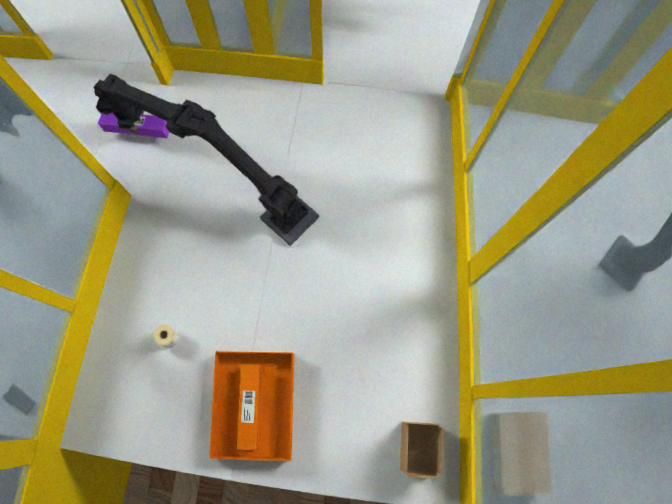

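>>> move(arm3={"target":[-0.215,-0.342,0.755,0,1,0,0],"speed":0.12}, cameras=[])

>>> move(arm3={"target":[-0.215,-0.342,0.742,0,1,0,0],"speed":0.1}, cameras=[])

Scene clock: 646.77 s.
Joint torques (N m): arm1=[2.26 -7 7.91 -0.08 0.17 0.08] | arm2=[-0.15 -9.88 8.09 0.21 0.03 -0.16] | arm3=[-0.44 -24.41 9.22 0.62 -0.31 0.01] | arm4=[-0.85 -6.89 9.62 -0.16 -0.14 0.11] | arm5=[-0.21 -7.06 6.95 0.05 -0.06 0] | arm6=[-1.14 -7.36 8.17 -0.14 -0.03 -0.03] | arm7=[-0.73 -7.36 9.8 -0.23 0.01 0.2] | arm8=[1.96 -7.94 9.5 -0.58 -0.07 -0.09]
Heat: arm1: hottest joint3_rad 38 °C; arm2: hottest joint3_rad 40 °C; arm3: hottest joint2_rad 37 °C; arm4: hottest joint3_rad 48 °C; arm5: hottest joint3_rad 38 °C; arm6: hottest joint3_rad 38 °C; arm7: hottest joint3_rad 46 °C; arm8: hottest joint3_rad 39 °C.
move: arm3 done
Joint velocities: within noise
arm1, arm2, arm4, arm5, arm6, arm7, arm8: as last shown
arm3.joint_positions: joint1_rad=+0.212 joint2_rad=+2.340 joint3_rad=+2.070 joint4_rad=-1.311 joint5_rad=-0.004 joint6_rad=-0.400 gripper_m=+0.05871
arm3.joint_status: not commanded
arm3.hand: x=-0.2097 y=-0.3405 z=+0.7575 quat_wxyz=(+0.001, +1.000, +0.001, +0.006) (m; scene frame)
arm3.hand_target: x=-0.2150 y=-0.3421 z=+0.7550 quat_wxyz=(+0.000, +1.000, +0.000, +0.000) (m; scene frame)
arm3.hand_status: done (0.006 m and 0.8 deg from the pose sent, 0.034 m and 1.6 deg at the start)
pictures: none
No camera images: "cameras" was empty.

Scene clock: 647.80 s.
Joint torques (N m): arm1=[2.61 -7.12 7.94 -0.09 0.19 0.06] | arm2=[-0.09 -9.88 8.09 0.21 0.03 -0.17] | arm3=[-0.44 -24.76 9.03 0.62 -0.3 0.02] | arm4=[-0.85 -6.89 9.62 -0.16 -0.14 0.11] | arm5=[-0.03 -7.18 6.98 -0.08 -0.07 0.02] | arm6=[-1.26 -7.36 8.2 -0.16 -0.03 -0.04] | arm7=[-0.91 -7.18 9.87 -0.2 0.01 0.21] | arm8=[2.02 -7.82 9.52 -0.44 -0.06 -0.07]
Heat: arm1: hottest joint3_rad 38 °C; arm2: hottest joint3_rad 40 °C; arm3: hottest joint2_rad 37 °C; arm4: hottest joint3_rad 48 °C; arm5: hottest joint3_rad 38 °C; arm6: hottest joint3_rad 38 °C; arm7: hottest joint3_rad 46 °C; arm8: hottest joint3_rad 39 °C.
move: arm3 done
Joint velocities: within noise
arm1, arm2, arm4, arm5, arm6, arm7, arm8: as last shown
arm3.joint_positions: joint1_rad=+0.212 joint2_rad=+2.348 joint3_rad=+2.059 joint4_rad=-1.286 joint5_rad=-0.004 joint6_rad=-0.400 gripper_m=+0.05871
arm3.joint_status: not commanded
arm3.hand: x=-0.2107 y=-0.3400 z=+0.7478 quat_wxyz=(+0.000, +1.000, +0.001, +0.004) (m; scene frame)
arm3.hand_target: x=-0.2149 y=-0.3421 z=+0.7421 quat_wxyz=(+0.000, +1.000, +0.000, +0.000) (m; scene frame)
arm3.hand_status: done (0.008 m and 0.5 deg from the pose sent, 0.016 m and 0.8 deg at the start)
pictures: none
No camera images: "cameras" was empty.

>>> move(arm3={"target":[-0.215,-0.342,0.736,0,1,0,0],"speed":0.1}, cameras=[])

>>> move(arm3={"joints":{"gripper_m":0.09}}, cameras=[])

>>> move(arm3={"target":[-0.215,-0.345,0.89,0,1,0,0],"speed":0.2}, cameras=[])

>>> move(arm3={"target":[0.108,-0.481,0.99,0,1,0,0],"speed":0.35}, cameras=["cam_arm3"])

>>> move(arm2={"target":[-0.217,-0.341,0.84,0,0,1,0],"speed":0.35}, cameras=["arm2_cam_wrist"])

Scene clock: 658.60 s.
Joint torques (N m): arm1=[2.49 -7.18 7.98 -0.14 0.19 0.07] | arm2=[-0.15 -9.88 8.09 0.21 0.03 -0.17] | arm3=[-0.44 -24.47 8.88 0.66 -0.3 0.02] | arm4=[-0.85 -6.95 9.62 -0.16 -0.15 0.11] | arm5=[-0.21 -6.59 6.91 -0.13 -0.07 0.02] | arm6=[-1.2 -7.3 8.2 -0.14 -0.03 -0.04] | arm7=[-0.97 -7.36 9.83 -0.23 0 0.2] | arm8=[2.08 -8 9.51 -0.57 -0.07 -0.09]
Heat: arm1: hottest joint3_rad 37 °C; arm2: hottest joint3_rad 40 °C; arm3: hottest joint2_rad 37 °C; arm4: hottest joint3_rad 47 °C; arm5: hottest joint3_rad 38 °C; arm6: hottest joint3_rad 38 °C; arm7: hottest joint3_rad 46 °C; arm8: hottest joint3_rad 39 °C.
move: arm3 done
Joint velocities: within noise
arm1, arm4, arm7: as last shown
arm2.joint_positions: joint1_rad=-2.075 joint2_rad=+1.267 joint3_rad=+1.079 joint4_rad=-1.367 joint5_rad=+0.001 joint6_rad=+0.412 gripper_m=+0.08992
arm2.joint_status: not commanded
arm2.hand: x=-0.5301 y=-0.4845 z=+0.9922 quat_wxyz=(-0.007, -0.003, -1.000, -0.003) (m; scene frame)
arm2.hand_target: x=-0.5320 y=-0.4869 z=+0.9900 quat_wxyz=(+0.000, +0.000, -1.000, +0.000) (m; scene frame)
arm2.hand_status: not commanded
arm3.joint_positions: joint1_rad=+0.212 joint2_rad=+2.350 joint3_rad=+2.055 joint4_rad=-1.276 joint5_rad=-0.004 joint6_rad=-0.400 gripper_m=+0.05871
arm3.joint_status: not commanded
arm3.hand: x=-0.2113 y=-0.3397 z=+0.7447 quat_wxyz=(-0.001, +1.000, +0.001, +0.002) (m; scene frame)
arm3.hand_target: x=-0.2148 y=-0.3421 z=+0.7360 quat_wxyz=(+0.000, +1.000, +0.000, +0.000) (m; scene frame)
arm3.hand_status: done (0.010 m and 0.3 deg from the pose sent, 0.013 m and 0.5 deg at the start)
arm5.joint_positions: joint1_rad=+1.575 joint2_rad=+1.269 joint3_rad=+1.096 joint4_rad=-1.384 joint5_rad=+0.000 joint6_rad=-0.257 gripper_m=+0.08988
arm5.joint_status: not commanded
arm5.hand: x=+2.0739 y=+0.3008 z=+0.9885 quat_wxyz=(+0.003, +0.707, +0.707, -0.003) (m; scene frame)
arm5.hand_target: x=+2.0760 y=+0.3019 z=+0.9900 quat_wxyz=(+0.000, +0.707, +0.707, +0.000) (m; scene frame)
arm5.hand_status: not commanded
arm6.joint_positions: joint1_rad=-1.149 joint2_rad=+1.297 joint3_rad=+1.031 joint4_rad=-1.312 joint5_rad=+0.001 joint6_rad=-0.210 gripper_m=+0.08988
arm6.joint_status: not commanded
arm6.hand: x=+0.7812 y=+0.2836 z=+0.9844 quat_wxyz=(+0.003, -0.702, -0.712, -0.003) (m; scene frame)
arm6.hand_target: x=+0.7791 y=+0.2859 z=+0.9900 quat_wxyz=(+0.000, -0.707, -0.707, +0.000) (m; scene frame)
arm6.hand_status: not commanded
arm8.joint_positions: joint1_rad=+0.323 joint2_rad=+1.254 joint3_rad=+1.172 joint4_rad=-1.474 joint5_rad=-0.001 joint6_rad=-0.274 gripper_m=+0.08993
arm8.joint_status: not commanded
arm8.hand: x=-1.7599 y=+0.3168 z=+0.9925 quat_wxyz=(-0.005, -0.710, -0.704, +0.007) (m; scene frame)
arm8.hand_target: x=-1.7580 y=+0.3200 z=+0.9900 quat_wxyz=(+0.000, -0.707, -0.707, +0.000) (m; scene frame)
arm8.hand_status: not commanded
pictures: none
No camera images: "cameras" was empty.

Scene clock: 659.23 s.
Joint torques (N m): arm1=[2.55 -6.71 8.02 -0.05 0.19 0.09] | arm2=[-0.15 -9.82 8.09 0.21 0.03 -0.16] | arm3=[-0.44 -24.59 8.9 0.66 -0.29 0.01] | arm4=[-0.85 -6.95 9.62 -0.16 -0.14 0.11] | arm5=[-0.44 -6.65 6.93 -0.1 -0.07 -0.01] | arm6=[-1.14 -7.36 8.17 -0.17 -0.03 -0.03] | arm7=[-0.85 -7.06 9.83 -0.2 0 0.21] | arm8=[2.2 -7.94 9.51 -0.54 -0.07 -0.08]
Heat: arm1: hottest joint3_rad 37 °C; arm2: hottest joint3_rad 40 °C; arm3: hottest joint2_rad 37 °C; arm4: hottest joint3_rad 47 °C; arm5: hottest joint3_rad 38 °C; arm6: hottest joint3_rad 38 °C; arm7: hottest joint3_rad 46 °C; arm8: hottest joint3_rad 39 °C.
move: arm3 done
Joint velocities: within noise
arm1, arm2, arm4, arm5, arm6, arm8: as last shown
arm3.joint_positions: joint1_rad=+0.212 joint2_rad=+2.350 joint3_rad=+2.055 joint4_rad=-1.276 joint5_rad=-0.004 joint6_rad=-0.400 gripper_m=+0.08989
arm3.joint_status: all done
arm3.hand: x=-0.2113 y=-0.3397 z=+0.7447 quat_wxyz=(-0.001, +1.000, +0.001, +0.002) (m; scene frame)
arm3.hand_target: x=-0.2148 y=-0.3421 z=+0.7360 quat_wxyz=(+0.000, +1.000, +0.000, +0.000) (m; scene frame)
arm3.hand_status: not commanded
arm7.joint_positions: joint1_rad=-1.001 joint2_rad=+1.269 joint3_rad=+1.164 joint4_rad=-1.440 joint5_rad=-0.002 joint6_rad=-0.084 gripper_m=+0.09010
arm7.joint_status: not commanded
arm7.hand: x=-0.4488 y=+0.2549 z=+1.0246 quat_wxyz=(-0.008, -0.702, -0.712, +0.008) (m; scene frame)
arm7.hand_target: x=-0.4511 y=+0.2576 z=+1.0195 quat_wxyz=(+0.001, -0.707, -0.707, +0.000) (m; scene frame)
arm7.hand_status: not commanded
pictures: none
No camera images: "cameras" was empty.

Scene clock: 661.00 s.
Joint torques (N m): arm1=[2.55 -7.3 7.95 -0.12 0.16 0.07] | arm2=[-0.15 -9.88 8.09 0.21 0.03 -0.17] | arm3=[-0.32 -25.52 14.08 -0.55 -0.3 0.04] | arm4=[-0.85 -6.89 9.62 -0.16 -0.14 0.11] | arm5=[-0.26 -6.53 6.95 -0.17 -0.09 0.03] | arm6=[-1.26 -7.3 8.16 -0.16 -0.03 -0.03] | arm7=[-0.91 -7.24 9.88 -0.23 0.01 0.2] | arm8=[2.14 -8.06 9.46 -0.51 -0.08 -0.08]
Heat: arm1: hottest joint3_rad 37 °C; arm2: hottest joint3_rad 40 °C; arm3: hottest joint2_rad 37 °C; arm4: hottest joint3_rad 47 °C; arm5: hottest joint3_rad 38 °C; arm6: hottest joint3_rad 38 °C; arm7: hottest joint3_rad 46 °C; arm8: hottest joint3_rad 39 °C.
move: arm3 off_target
Joint velocities: within noise
arm1, arm2, arm4, arm5, arm6, arm7, arm8: as last shown
arm3.joint_positions: joint1_rad=+0.212 joint2_rad=+2.278 joint3_rad=+2.244 joint4_rad=-1.583 joint5_rad=-0.004 joint6_rad=-0.400 gripper_m=+0.08997
arm3.joint_status: not commanded
arm3.hand: x=-0.2011 y=-0.3451 z=+0.8651 quat_wxyz=(+0.008, +1.000, +0.001, +0.023) (m; scene frame)
arm3.hand_target: x=-0.2138 y=-0.3455 z=+0.8902 quat_wxyz=(+0.000, +1.000, +0.000, -0.001) (m; scene frame)
arm3.hand_status: off_target (0.028 m and 2.8 deg from the pose sent, 0.145 m and 0.3 deg at the start; pose on its path clipped on 8 of 53 steps)
pictures: none
No camera images: "cameras" was empty.

Scene clock: 662.97 s.
Joint torques (N m): arm1=[2.43 -6.95 7.98 -0.03 0.16 0.08] | arm2=[-0.15 -9.88 8.09 0.21 0.03 -0.17] | arm3=[0.44 -11.05 9.26 -0.24 -0.28 0.09] | arm4=[-0.85 -6.95 9.62 -0.14 -0.14 0.11] | arm5=[-0.32 -6.89 6.93 -0.03 -0.09 -0.01] | arm6=[-1.2 -7.41 8.18 -0.14 -0.03 -0.03] | arm7=[-0.91 -7.18 9.83 -0.25 0.01 0.21] | arm8=[2.26 -7.88 9.54 -0.57 -0.08 -0.07]
Heat: arm1: hottest joint3_rad 37 °C; arm2: hottest joint3_rad 40 °C; arm3: hottest joint2_rad 37 °C; arm4: hottest joint3_rad 47 °C; arm5: hottest joint3_rad 38 °C; arm6: hottest joint3_rad 38 °C; arm7: hottest joint3_rad 46 °C; arm8: hottest joint3_rad 39 °C.
move: arm3 done
Joint velocities: within noise
arm1.joint_positions: joint1_rad=-1.534 joint2_rad=+1.263 joint3_rad=+1.162 joint4_rad=-1.449 joint5_rad=+0.004 joint6_rad=-0.032 gripper_m=+0.07189
arm1.joint_status: not commanded
arm1.hand: x=-2.2878 y=-0.9340 z=+0.9966 quat_wxyz=(-0.009, -0.821, -0.571, +0.011) (m; scene frame)
arm1.hand_target: x=-2.2821 y=-0.9308 z=+0.9901 quat_wxyz=(+0.000, -0.819, -0.574, +0.000) (m; scene frame)
arm1.hand_status: not commanded
arm2, arm4, arm5, arm6, arm7, arm8: as last shown
arm3.joint_positions: joint1_rad=+0.212 joint2_rad=+1.266 joint3_rad=+1.188 joint4_rad=-1.486 joint5_rad=-0.004 joint6_rad=-0.400 gripper_m=+0.08997
arm3.joint_status: not commanded
arm3.hand: x=+0.1066 y=-0.4756 z=+0.9872 quat_wxyz=(-0.002, +1.000, +0.001, -0.001) (m; scene frame)
arm3.hand_target: x=+0.1080 y=-0.4809 z=+0.9899 quat_wxyz=(+0.000, +1.000, +0.000, +0.000) (m; scene frame)
arm3.hand_status: done (0.006 m and 0.3 deg from the pose sent, 0.360 m and 2.8 deg at the start)
pictures: cam_arm3

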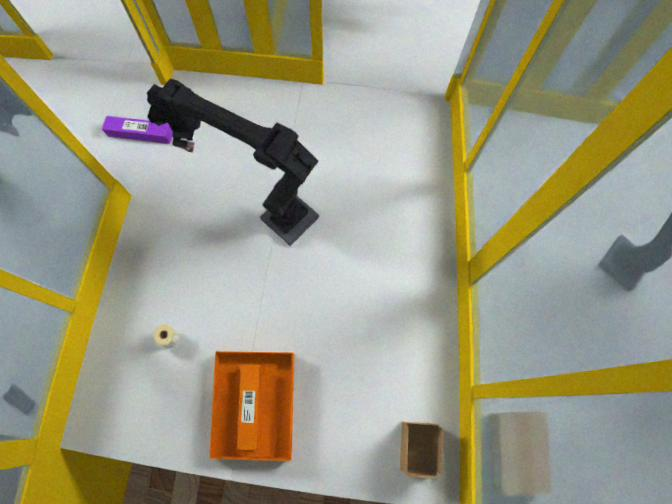

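Scene clock: 665.20 s.
Joint torques (N m): arm1=[2.55 -7.47 7.94 -0.12 0.2 0.07] | arm2=[0.79 -24.94 11.58 0.21 0.03 -0.01] | arm3=[0.21 -10.99 9.28 -0.28 -0.27 0.09] | arm4=[-0.85 -6.95 9.62 -0.16 -0.15 0.11] | arm5=[-0.09 -6.83 6.9 -0.12 -0.1 0.02] | arm6=[-1.14 -7.36 8.18 -0.16 -0.03 -0.03] | arm7=[-0.85 -7.18 9.84 -0.2 -0.01 0.19] | arm8=[1.79 -7.94 9.46 -0.55 -0.07 -0.08]
Heat: arm1: hottest joint3_rad 37 °C; arm2: hottest joint3_rad 40 °C; arm3: hottest joint2_rad 37 °C; arm4: hottest joint3_rad 47 °C; arm5: hottest joint3_rad 38 °C; arm6: hottest joint3_rad 38 °C; arm7: hottest joint3_rad 46 °C; arm8: hottest joint3_rad 39 °C.
move: arm2 off_target
Joint velocities: within noise
arm1, arm3, arm5, arm6, arm7, arm8: as last shown
arm2.joint_positions: joint1_rad=-2.070 joint2_rad=+2.273 joint3_rad=+2.032 joint4_rad=-1.345 joint5_rad=+0.001 joint6_rad=+0.412 gripper_m=+0.08992
arm2.joint_status: not commanded
arm2.hand: x=-0.2253 y=-0.3501 z=+0.8366 quat_wxyz=(+0.007, -0.001, -1.000, +0.003) (m; scene frame)
arm2.hand_target: x=-0.2175 y=-0.3411 z=+0.8401 quat_wxyz=(+0.000, +0.000, -1.000, +0.000) (m; scene frame)
arm2.hand_status: off_target (0.013 m and 0.8 deg from the pose sent, 0.377 m and 1.0 deg at the start)
arm4.joint_positions: joint1_rad=-1.872 joint2_rad=+1.245 joint3_rad=+1.179 joint4_rad=-1.485 joint5_rad=-0.013 joint6_rad=+0.025 gripper_m=+0.07491
arm4.joint_status: not commanded
arm4.hand: x=+1.9046 y=-0.8873 z=+0.9936 quat_wxyz=(-0.009, -0.455, -0.891, +0.005) (m; scene frame)
arm4.hand_target: x=+1.9001 y=-0.8850 z=+0.9900 quat_wxyz=(+0.000, -0.462, -0.887, +0.000) (m; scene frame)
arm4.hand_status: not commanded
pictures: arm2_cam_wrist
camera_calibration:
arm2_cam_wrist: T_world_to_cam=[[-0.00712734, -0.999804, 0.018461, -0.368192], [-0.804191, 0.0167034, 0.594137, -0.667893], [-0.594329, -0.0106116, -0.804152, 0.655674], [0, 0, 0, 1]] pos_world=[-0.150052, -0.350006, 0.930878]

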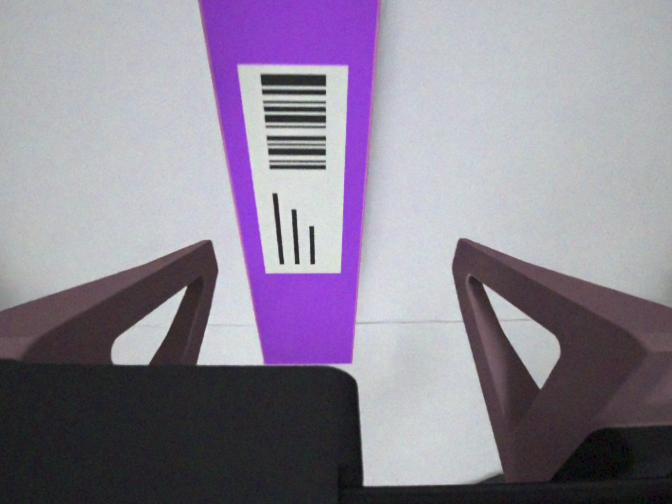

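>>> move(cameras=[])

Scene clock: 699.20 s.
Joint torques (N m): arm1=[2.37 -7.3 7.94 -0.1 0.17 0.07] | arm2=[0.79 -24.94 11.56 0.14 0.03 -0.01] | arm3=[0.26 -11.05 9.24 -0.28 -0.27 0.08] | arm4=[-0.85 -6.95 9.62 -0.16 -0.15 0.11] | arm5=[-0.32 -6.01 6.97 -0.08 -0.06 0.01] | arm6=[-1.2 -7.41 8.2 -0.16 -0.03 -0.04] | arm7=[-0.85 -7.12 9.83 -0.24 0 0.21] | arm8=[2.2 -8 9.59 -0.54 -0.09 -0.07]
Heat: arm1: hottest joint3_rad 37 °C; arm2: hottest joint3_rad 45 °C; arm3: hottest joint3_rad 36 °C; arm4: hottest joint3_rad 47 °C; arm5: hottest joint3_rad 38 °C; arm6: hottest joint3_rad 38 °C; arm7: hottest joint3_rad 46 °C; arm8: hottest joint3_rad 39 °C.
Joint velocities: within noise
arm1.joint_positions: joint1_rad=-1.534 joint2_rad=+1.263 joint3_rad=+1.162 joint4_rad=-1.449 joint5_rad=+0.004 joint6_rad=-0.032 gripper_m=+0.07189
arm1.joint_status: not commanded
arm1.hand: x=-2.2878 y=-0.9340 z=+0.9966 quat_wxyz=(-0.009, -0.821, -0.571, +0.011) (m; scene frame)
arm1.hand_target: x=-2.2821 y=-0.9308 z=+0.9901 quat_wxyz=(+0.000, -0.819, -0.574, +0.000) (m; scene frame)
arm1.hand_status: not commanded
arm2.joint_positions: joint1_rad=-2.070 joint2_rad=+2.273 joint3_rad=+2.032 joint4_rad=-1.346 joint5_rad=+0.001 joint6_rad=+0.412 gripper_m=+0.08992
arm2.joint_status: not commanded
arm2.hand: x=-0.2254 y=-0.3501 z=+0.8366 quat_wxyz=(+0.007, -0.001, -1.000, +0.003) (m; scene frame)
arm2.hand_target: x=-0.2175 y=-0.3411 z=+0.8401 quat_wxyz=(+0.000, +0.000, -1.000, +0.000) (m; scene frame)
arm2.hand_status: off_target (0.013 m and 0.9 deg from the pose sent, 0.377 m and 1.0 deg at the start)
arm3.joint_positions: joint1_rad=+0.212 joint2_rad=+1.266 joint3_rad=+1.188 joint4_rad=-1.486 joint5_rad=-0.004 joint6_rad=-0.400 gripper_m=+0.08997
arm3.joint_status: not commanded
arm3.hand: x=+0.1066 y=-0.4756 z=+0.9872 quat_wxyz=(-0.002, +1.000, +0.001, -0.001) (m; scene frame)
arm3.hand_target: x=+0.1080 y=-0.4809 z=+0.9899 quat_wxyz=(+0.000, +1.000, +0.000, +0.000) (m; scene frame)
arm3.hand_status: not commanded
arm4.joint_positions: joint1_rad=-1.872 joint2_rad=+1.245 joint3_rad=+1.179 joint4_rad=-1.485 joint5_rad=-0.013 joint6_rad=+0.025 gripper_m=+0.07491
arm4.joint_status: not commanded
arm4.hand: x=+1.9046 y=-0.8873 z=+0.9936 quat_wxyz=(-0.009, -0.455, -0.891, +0.005) (m; scene frame)
arm4.hand_target: x=+1.9001 y=-0.8850 z=+0.9900 quat_wxyz=(+0.000, -0.462, -0.887, +0.000) (m; scene frame)
arm4.hand_status: not commanded
arm5.joint_positions: joint1_rad=+1.575 joint2_rad=+1.269 joint3_rad=+1.096 joint4_rad=-1.384 joint5_rad=+0.000 joint6_rad=-0.257 gripper_m=+0.08988
arm5.joint_status: not commanded
arm5.hand: x=+2.0739 y=+0.3008 z=+0.9885 quat_wxyz=(+0.003, +0.707, +0.707, -0.003) (m; scene frame)
arm5.hand_target: x=+2.0760 y=+0.3019 z=+0.9900 quat_wxyz=(+0.000, +0.707, +0.707, +0.000) (m; scene frame)
arm5.hand_status: not commanded
arm6.joint_positions: joint1_rad=-1.149 joint2_rad=+1.297 joint3_rad=+1.031 joint4_rad=-1.312 joint5_rad=+0.001 joint6_rad=-0.210 gripper_m=+0.08988
arm6.joint_status: not commanded
arm6.hand: x=+0.7812 y=+0.2836 z=+0.9844 quat_wxyz=(+0.003, -0.702, -0.712, -0.003) (m; scene frame)
arm6.hand_target: x=+0.7791 y=+0.2859 z=+0.9900 quat_wxyz=(+0.000, -0.707, -0.707, +0.000) (m; scene frame)
arm6.hand_status: not commanded
arm7.joint_positions: joint1_rad=-1.001 joint2_rad=+1.269 joint3_rad=+1.164 joint4_rad=-1.440 joint5_rad=-0.002 joint6_rad=-0.084 gripper_m=+0.09010
arm7.joint_status: not commanded
arm7.hand: x=-0.4488 y=+0.2549 z=+1.0246 quat_wxyz=(-0.008, -0.702, -0.712, +0.008) (m; scene frame)
arm7.hand_target: x=-0.4511 y=+0.2576 z=+1.0195 quat_wxyz=(+0.001, -0.707, -0.707, +0.000) (m; scene frame)
arm7.hand_status: not commanded
arm8.joint_positions: joint1_rad=+0.323 joint2_rad=+1.254 joint3_rad=+1.172 joint4_rad=-1.474 joint5_rad=-0.001 joint6_rad=-0.274 gripper_m=+0.08993
arm8.joint_status: not commanded
arm8.hand: x=-1.7599 y=+0.3168 z=+0.9925 quat_wxyz=(-0.005, -0.710, -0.704, +0.007) (m; scene frame)
arm8.hand_target: x=-1.7580 y=+0.3200 z=+0.9900 quat_wxyz=(+0.000, -0.707, -0.707, +0.000) (m; scene frame)
arm8.hand_status: not commanded
pictures: none
No camera images: "cameras" was empty.

>>> move(arm2={"target":[-0.2365,-0.325,0.80,0,0,-1,0],"speed":0.25}, cameras=["arm2_cam_wrist"])

Scene clock: 702.53 s.
Joint torques (N m): arm1=[2.08 -7.18 7.9 -0.06 0.22 0.07] | arm2=[0.26 -24.94 7.99 0.94 0.03 0.08] | arm3=[0.26 -11.11 9.22 -0.23 -0.28 0.09] | arm4=[-0.85 -6.89 9.62 -0.16 -0.15 0.11] | arm5=[-0.15 -6.83 6.91 0.13 -0.05 0.01] | arm6=[-1.14 -7.36 8.18 -0.16 -0.03 -0.04] | arm7=[-0.85 -7.24 9.83 -0.23 0.02 0.21] | arm8=[2.14 -8.41 9.47 -0.47 -0.06 -0.08]
Heat: arm1: hottest joint3_rad 37 °C; arm2: hottest joint3_rad 45 °C; arm3: hottest joint3_rad 36 °C; arm4: hottest joint3_rad 47 °C; arm5: hottest joint3_rad 38 °C; arm6: hottest joint3_rad 38 °C; arm7: hottest joint3_rad 46 °C; arm8: hottest joint3_rad 39 °C.
move: arm2 off_target
Joint velocities: within noise
arm1, arm3, arm4, arm5, arm6, arm7, arm8: as last shown
arm2.joint_positions: joint1_rad=-2.031 joint2_rad=+2.277 joint3_rad=+1.972 joint4_rad=-1.261 joint5_rad=+0.001 joint6_rad=+0.436 gripper_m=+0.08992
arm2.joint_status: not commanded
arm2.hand: x=-0.2373 y=-0.3256 z=+0.8115 quat_wxyz=(-0.002, +0.007, -1.000, -0.001) (m; scene frame)
arm2.hand_target: x=-0.2366 y=-0.3251 z=+0.8003 quat_wxyz=(+0.000, +0.000, -1.000, +0.000) (m; scene frame)
arm2.hand_status: off_target (0.012 m and 0.8 deg from the pose sent, 0.046 m and 0.9 deg at the start)
pictures: arm2_cam_wrist
camera_calibration:
arm2_cam_wrist: T_world_to_cam=[[0.00827142, -0.999913, 0.0102689, -0.333159], [-0.814981, -0.000790393, 0.579488, -0.659426], [-0.579429, -0.0131622, -0.814916, 0.640041], [0, 0, 0, 1]] pos_world=[-0.163805, -0.325227, 0.90713]

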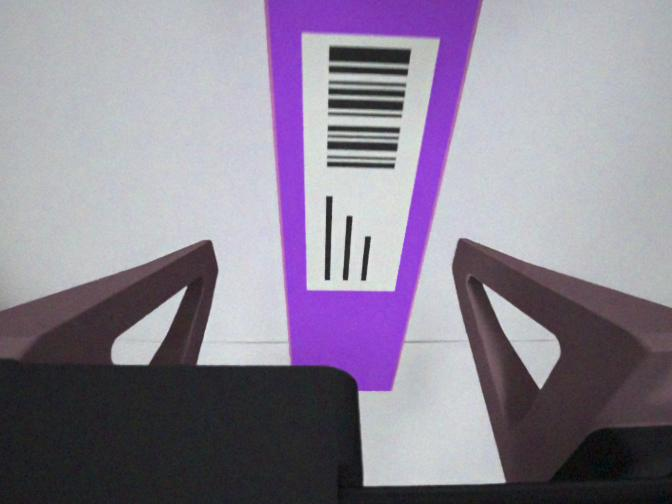

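>>> move(arm2={"target":[-0.2455,-0.334,0.765,0,0.0148,0.99989,0],"speed":0.25}, cameras=["arm2_cam_wrist"])

>>> move(arm2={"target":[-0.2465,-0.334,0.741,0,0.0148,0.99989,0],"speed":0.15}, cameras=["arm2_cam_wrist"])

Scene clock: 713.20 s.
Joint torques (N m): arm1=[2.14 -6.95 8.02 -0.16 0.17 0.09] | arm2=[-0.26 -24.53 7.6 0.92 0.04 0.05] | arm3=[0.21 -10.93 9.24 -0.27 -0.27 0.08] | arm4=[-0.85 -6.89 9.62 -0.16 -0.15 0.11] | arm5=[-0.5 -6.65 6.93 -0.13 -0.09 0.02] | arm6=[-1.2 -7.3 8.18 -0.14 -0.03 -0.03] | arm7=[-0.97 -7.41 9.84 -0.21 0.01 0.2] | arm8=[1.96 -7.88 9.48 -0.54 -0.07 -0.09]
Heat: arm1: hottest joint3_rad 37 °C; arm2: hottest joint3_rad 43 °C; arm3: hottest joint3_rad 36 °C; arm4: hottest joint3_rad 47 °C; arm5: hottest joint3_rad 38 °C; arm6: hottest joint3_rad 38 °C; arm7: hottest joint3_rad 46 °C; arm8: hottest joint3_rad 39 °C.
move: arm2 off_target
Joint velocities: within noise
arm1, arm3, arm4, arm5, arm6, arm7, arm8: as last shown
arm2.joint_positions: joint1_rad=-2.031 joint2_rad=+2.280 joint3_rad=+1.883 joint4_rad=-1.166 joint5_rad=+0.001 joint6_rad=+0.460 gripper_m=+0.08992
arm2.joint_status: not commanded
arm2.hand: x=-0.2468 y=-0.3302 z=+0.7776 quat_wxyz=(-0.004, -0.005, -1.000, -0.002) (m; scene frame)
arm2.hand_target: x=-0.2457 y=-0.3341 z=+0.7652 quat_wxyz=(+0.000, -0.015, -1.000, +0.000) (m; scene frame)
arm2.hand_status: off_target (0.013 m and 1.2 deg from the pose sent, 0.048 m and 2.5 deg at the start)
pictures: arm2_cam_wrist
camera_calibration:
arm2_cam_wrist: T_world_to_cam=[[-0.0150408, -0.999848, 0.00881177, -0.341928], [-0.816319, 0.0173681, 0.57734, -0.640285], [-0.577405, 0.00149041, -0.816456, 0.613441], [0, 0, 0, 1]] pos_world=[-0.173616, -0.33167, 0.873523]

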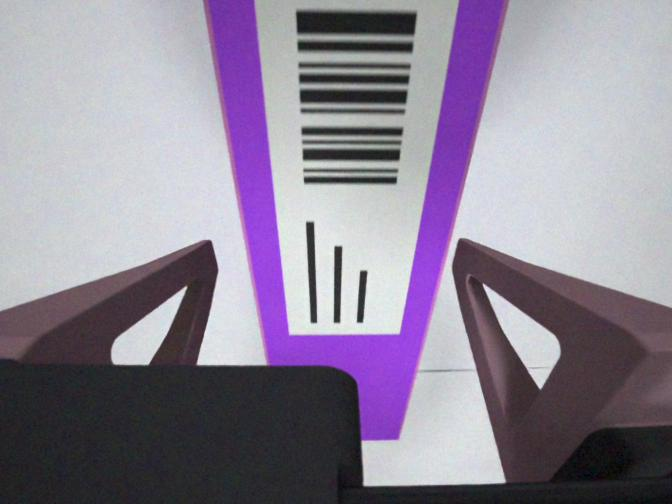

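Scene clock: 714.30 s.
Joint torques (N m): arm1=[2.2 -7.18 7.87 -0.1 0.19 0.07] | arm2=[-0.21 -24.12 7.72 0.94 0.04 0.08] | arm3=[0.21 -10.93 9.25 -0.27 -0.27 0.09] | arm4=[-0.85 -6.95 9.62 -0.16 -0.14 0.11] | arm5=[-0.21 -6.77 6.93 -0.08 -0.07 -0.01] | arm6=[-1.14 -7.3 8.17 -0.14 -0.03 -0.04] | arm7=[-0.79 -7.24 9.81 -0.24 0.01 0.2] | arm8=[2.26 -7.94 9.5 -0.5 -0.07 -0.09]
Heat: arm1: hottest joint3_rad 37 °C; arm2: hottest joint3_rad 43 °C; arm3: hottest joint3_rad 36 °C; arm4: hottest joint3_rad 47 °C; arm5: hottest joint3_rad 38 °C; arm6: hottest joint3_rad 38 °C; arm7: hottest joint3_rad 46 °C; arm8: hottest joint3_rad 39 °C.
move: arm2 off_target
Joint velocities: arm1=[-0.015 -0.015 -0.022 0.012 0.168 -0.037 0] | arm2=[within noise] | arm3=[within noise] | arm4=[within noise] | arm5=[within noise] | arm6=[within noise] | arm7=[within noise] | arm8=[within noise]
arm1, arm3, arm4, arm5, arm6, arm7, arm8: as last shown
arm2.joint_positions: joint1_rad=-2.031 joint2_rad=+2.307 joint3_rad=+1.863 joint4_rad=-1.120 joint5_rad=+0.001 joint6_rad=+0.461 gripper_m=+0.08992
arm2.joint_status: not commanded
arm2.hand: x=-0.2477 y=-0.3306 z=+0.7534 quat_wxyz=(-0.003, -0.005, -1.000, -0.002) (m; scene frame)
arm2.hand_target: x=-0.2466 y=-0.3341 z=+0.7413 quat_wxyz=(+0.000, -0.015, -1.000, +0.000) (m; scene frame)
arm2.hand_status: off_target (0.013 m and 1.2 deg from the pose sent, 0.037 m and 1.2 deg at the start)
pictures: arm2_cam_wrist
camera_calibration:
arm2_cam_wrist: T_world_to_cam=[[-0.0161636, -0.999828, 0.0091286, -0.342583], [-0.81588, 0.0184664, 0.577926, -0.627019], [-0.577995, 0.00189355, -0.816038, 0.592897], [0, 0, 0, 1]] pos_world=[-0.174418, -0.332068, 0.849325]

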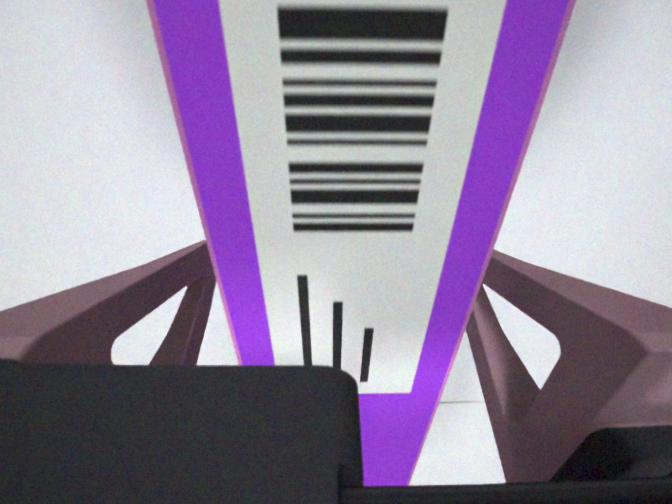

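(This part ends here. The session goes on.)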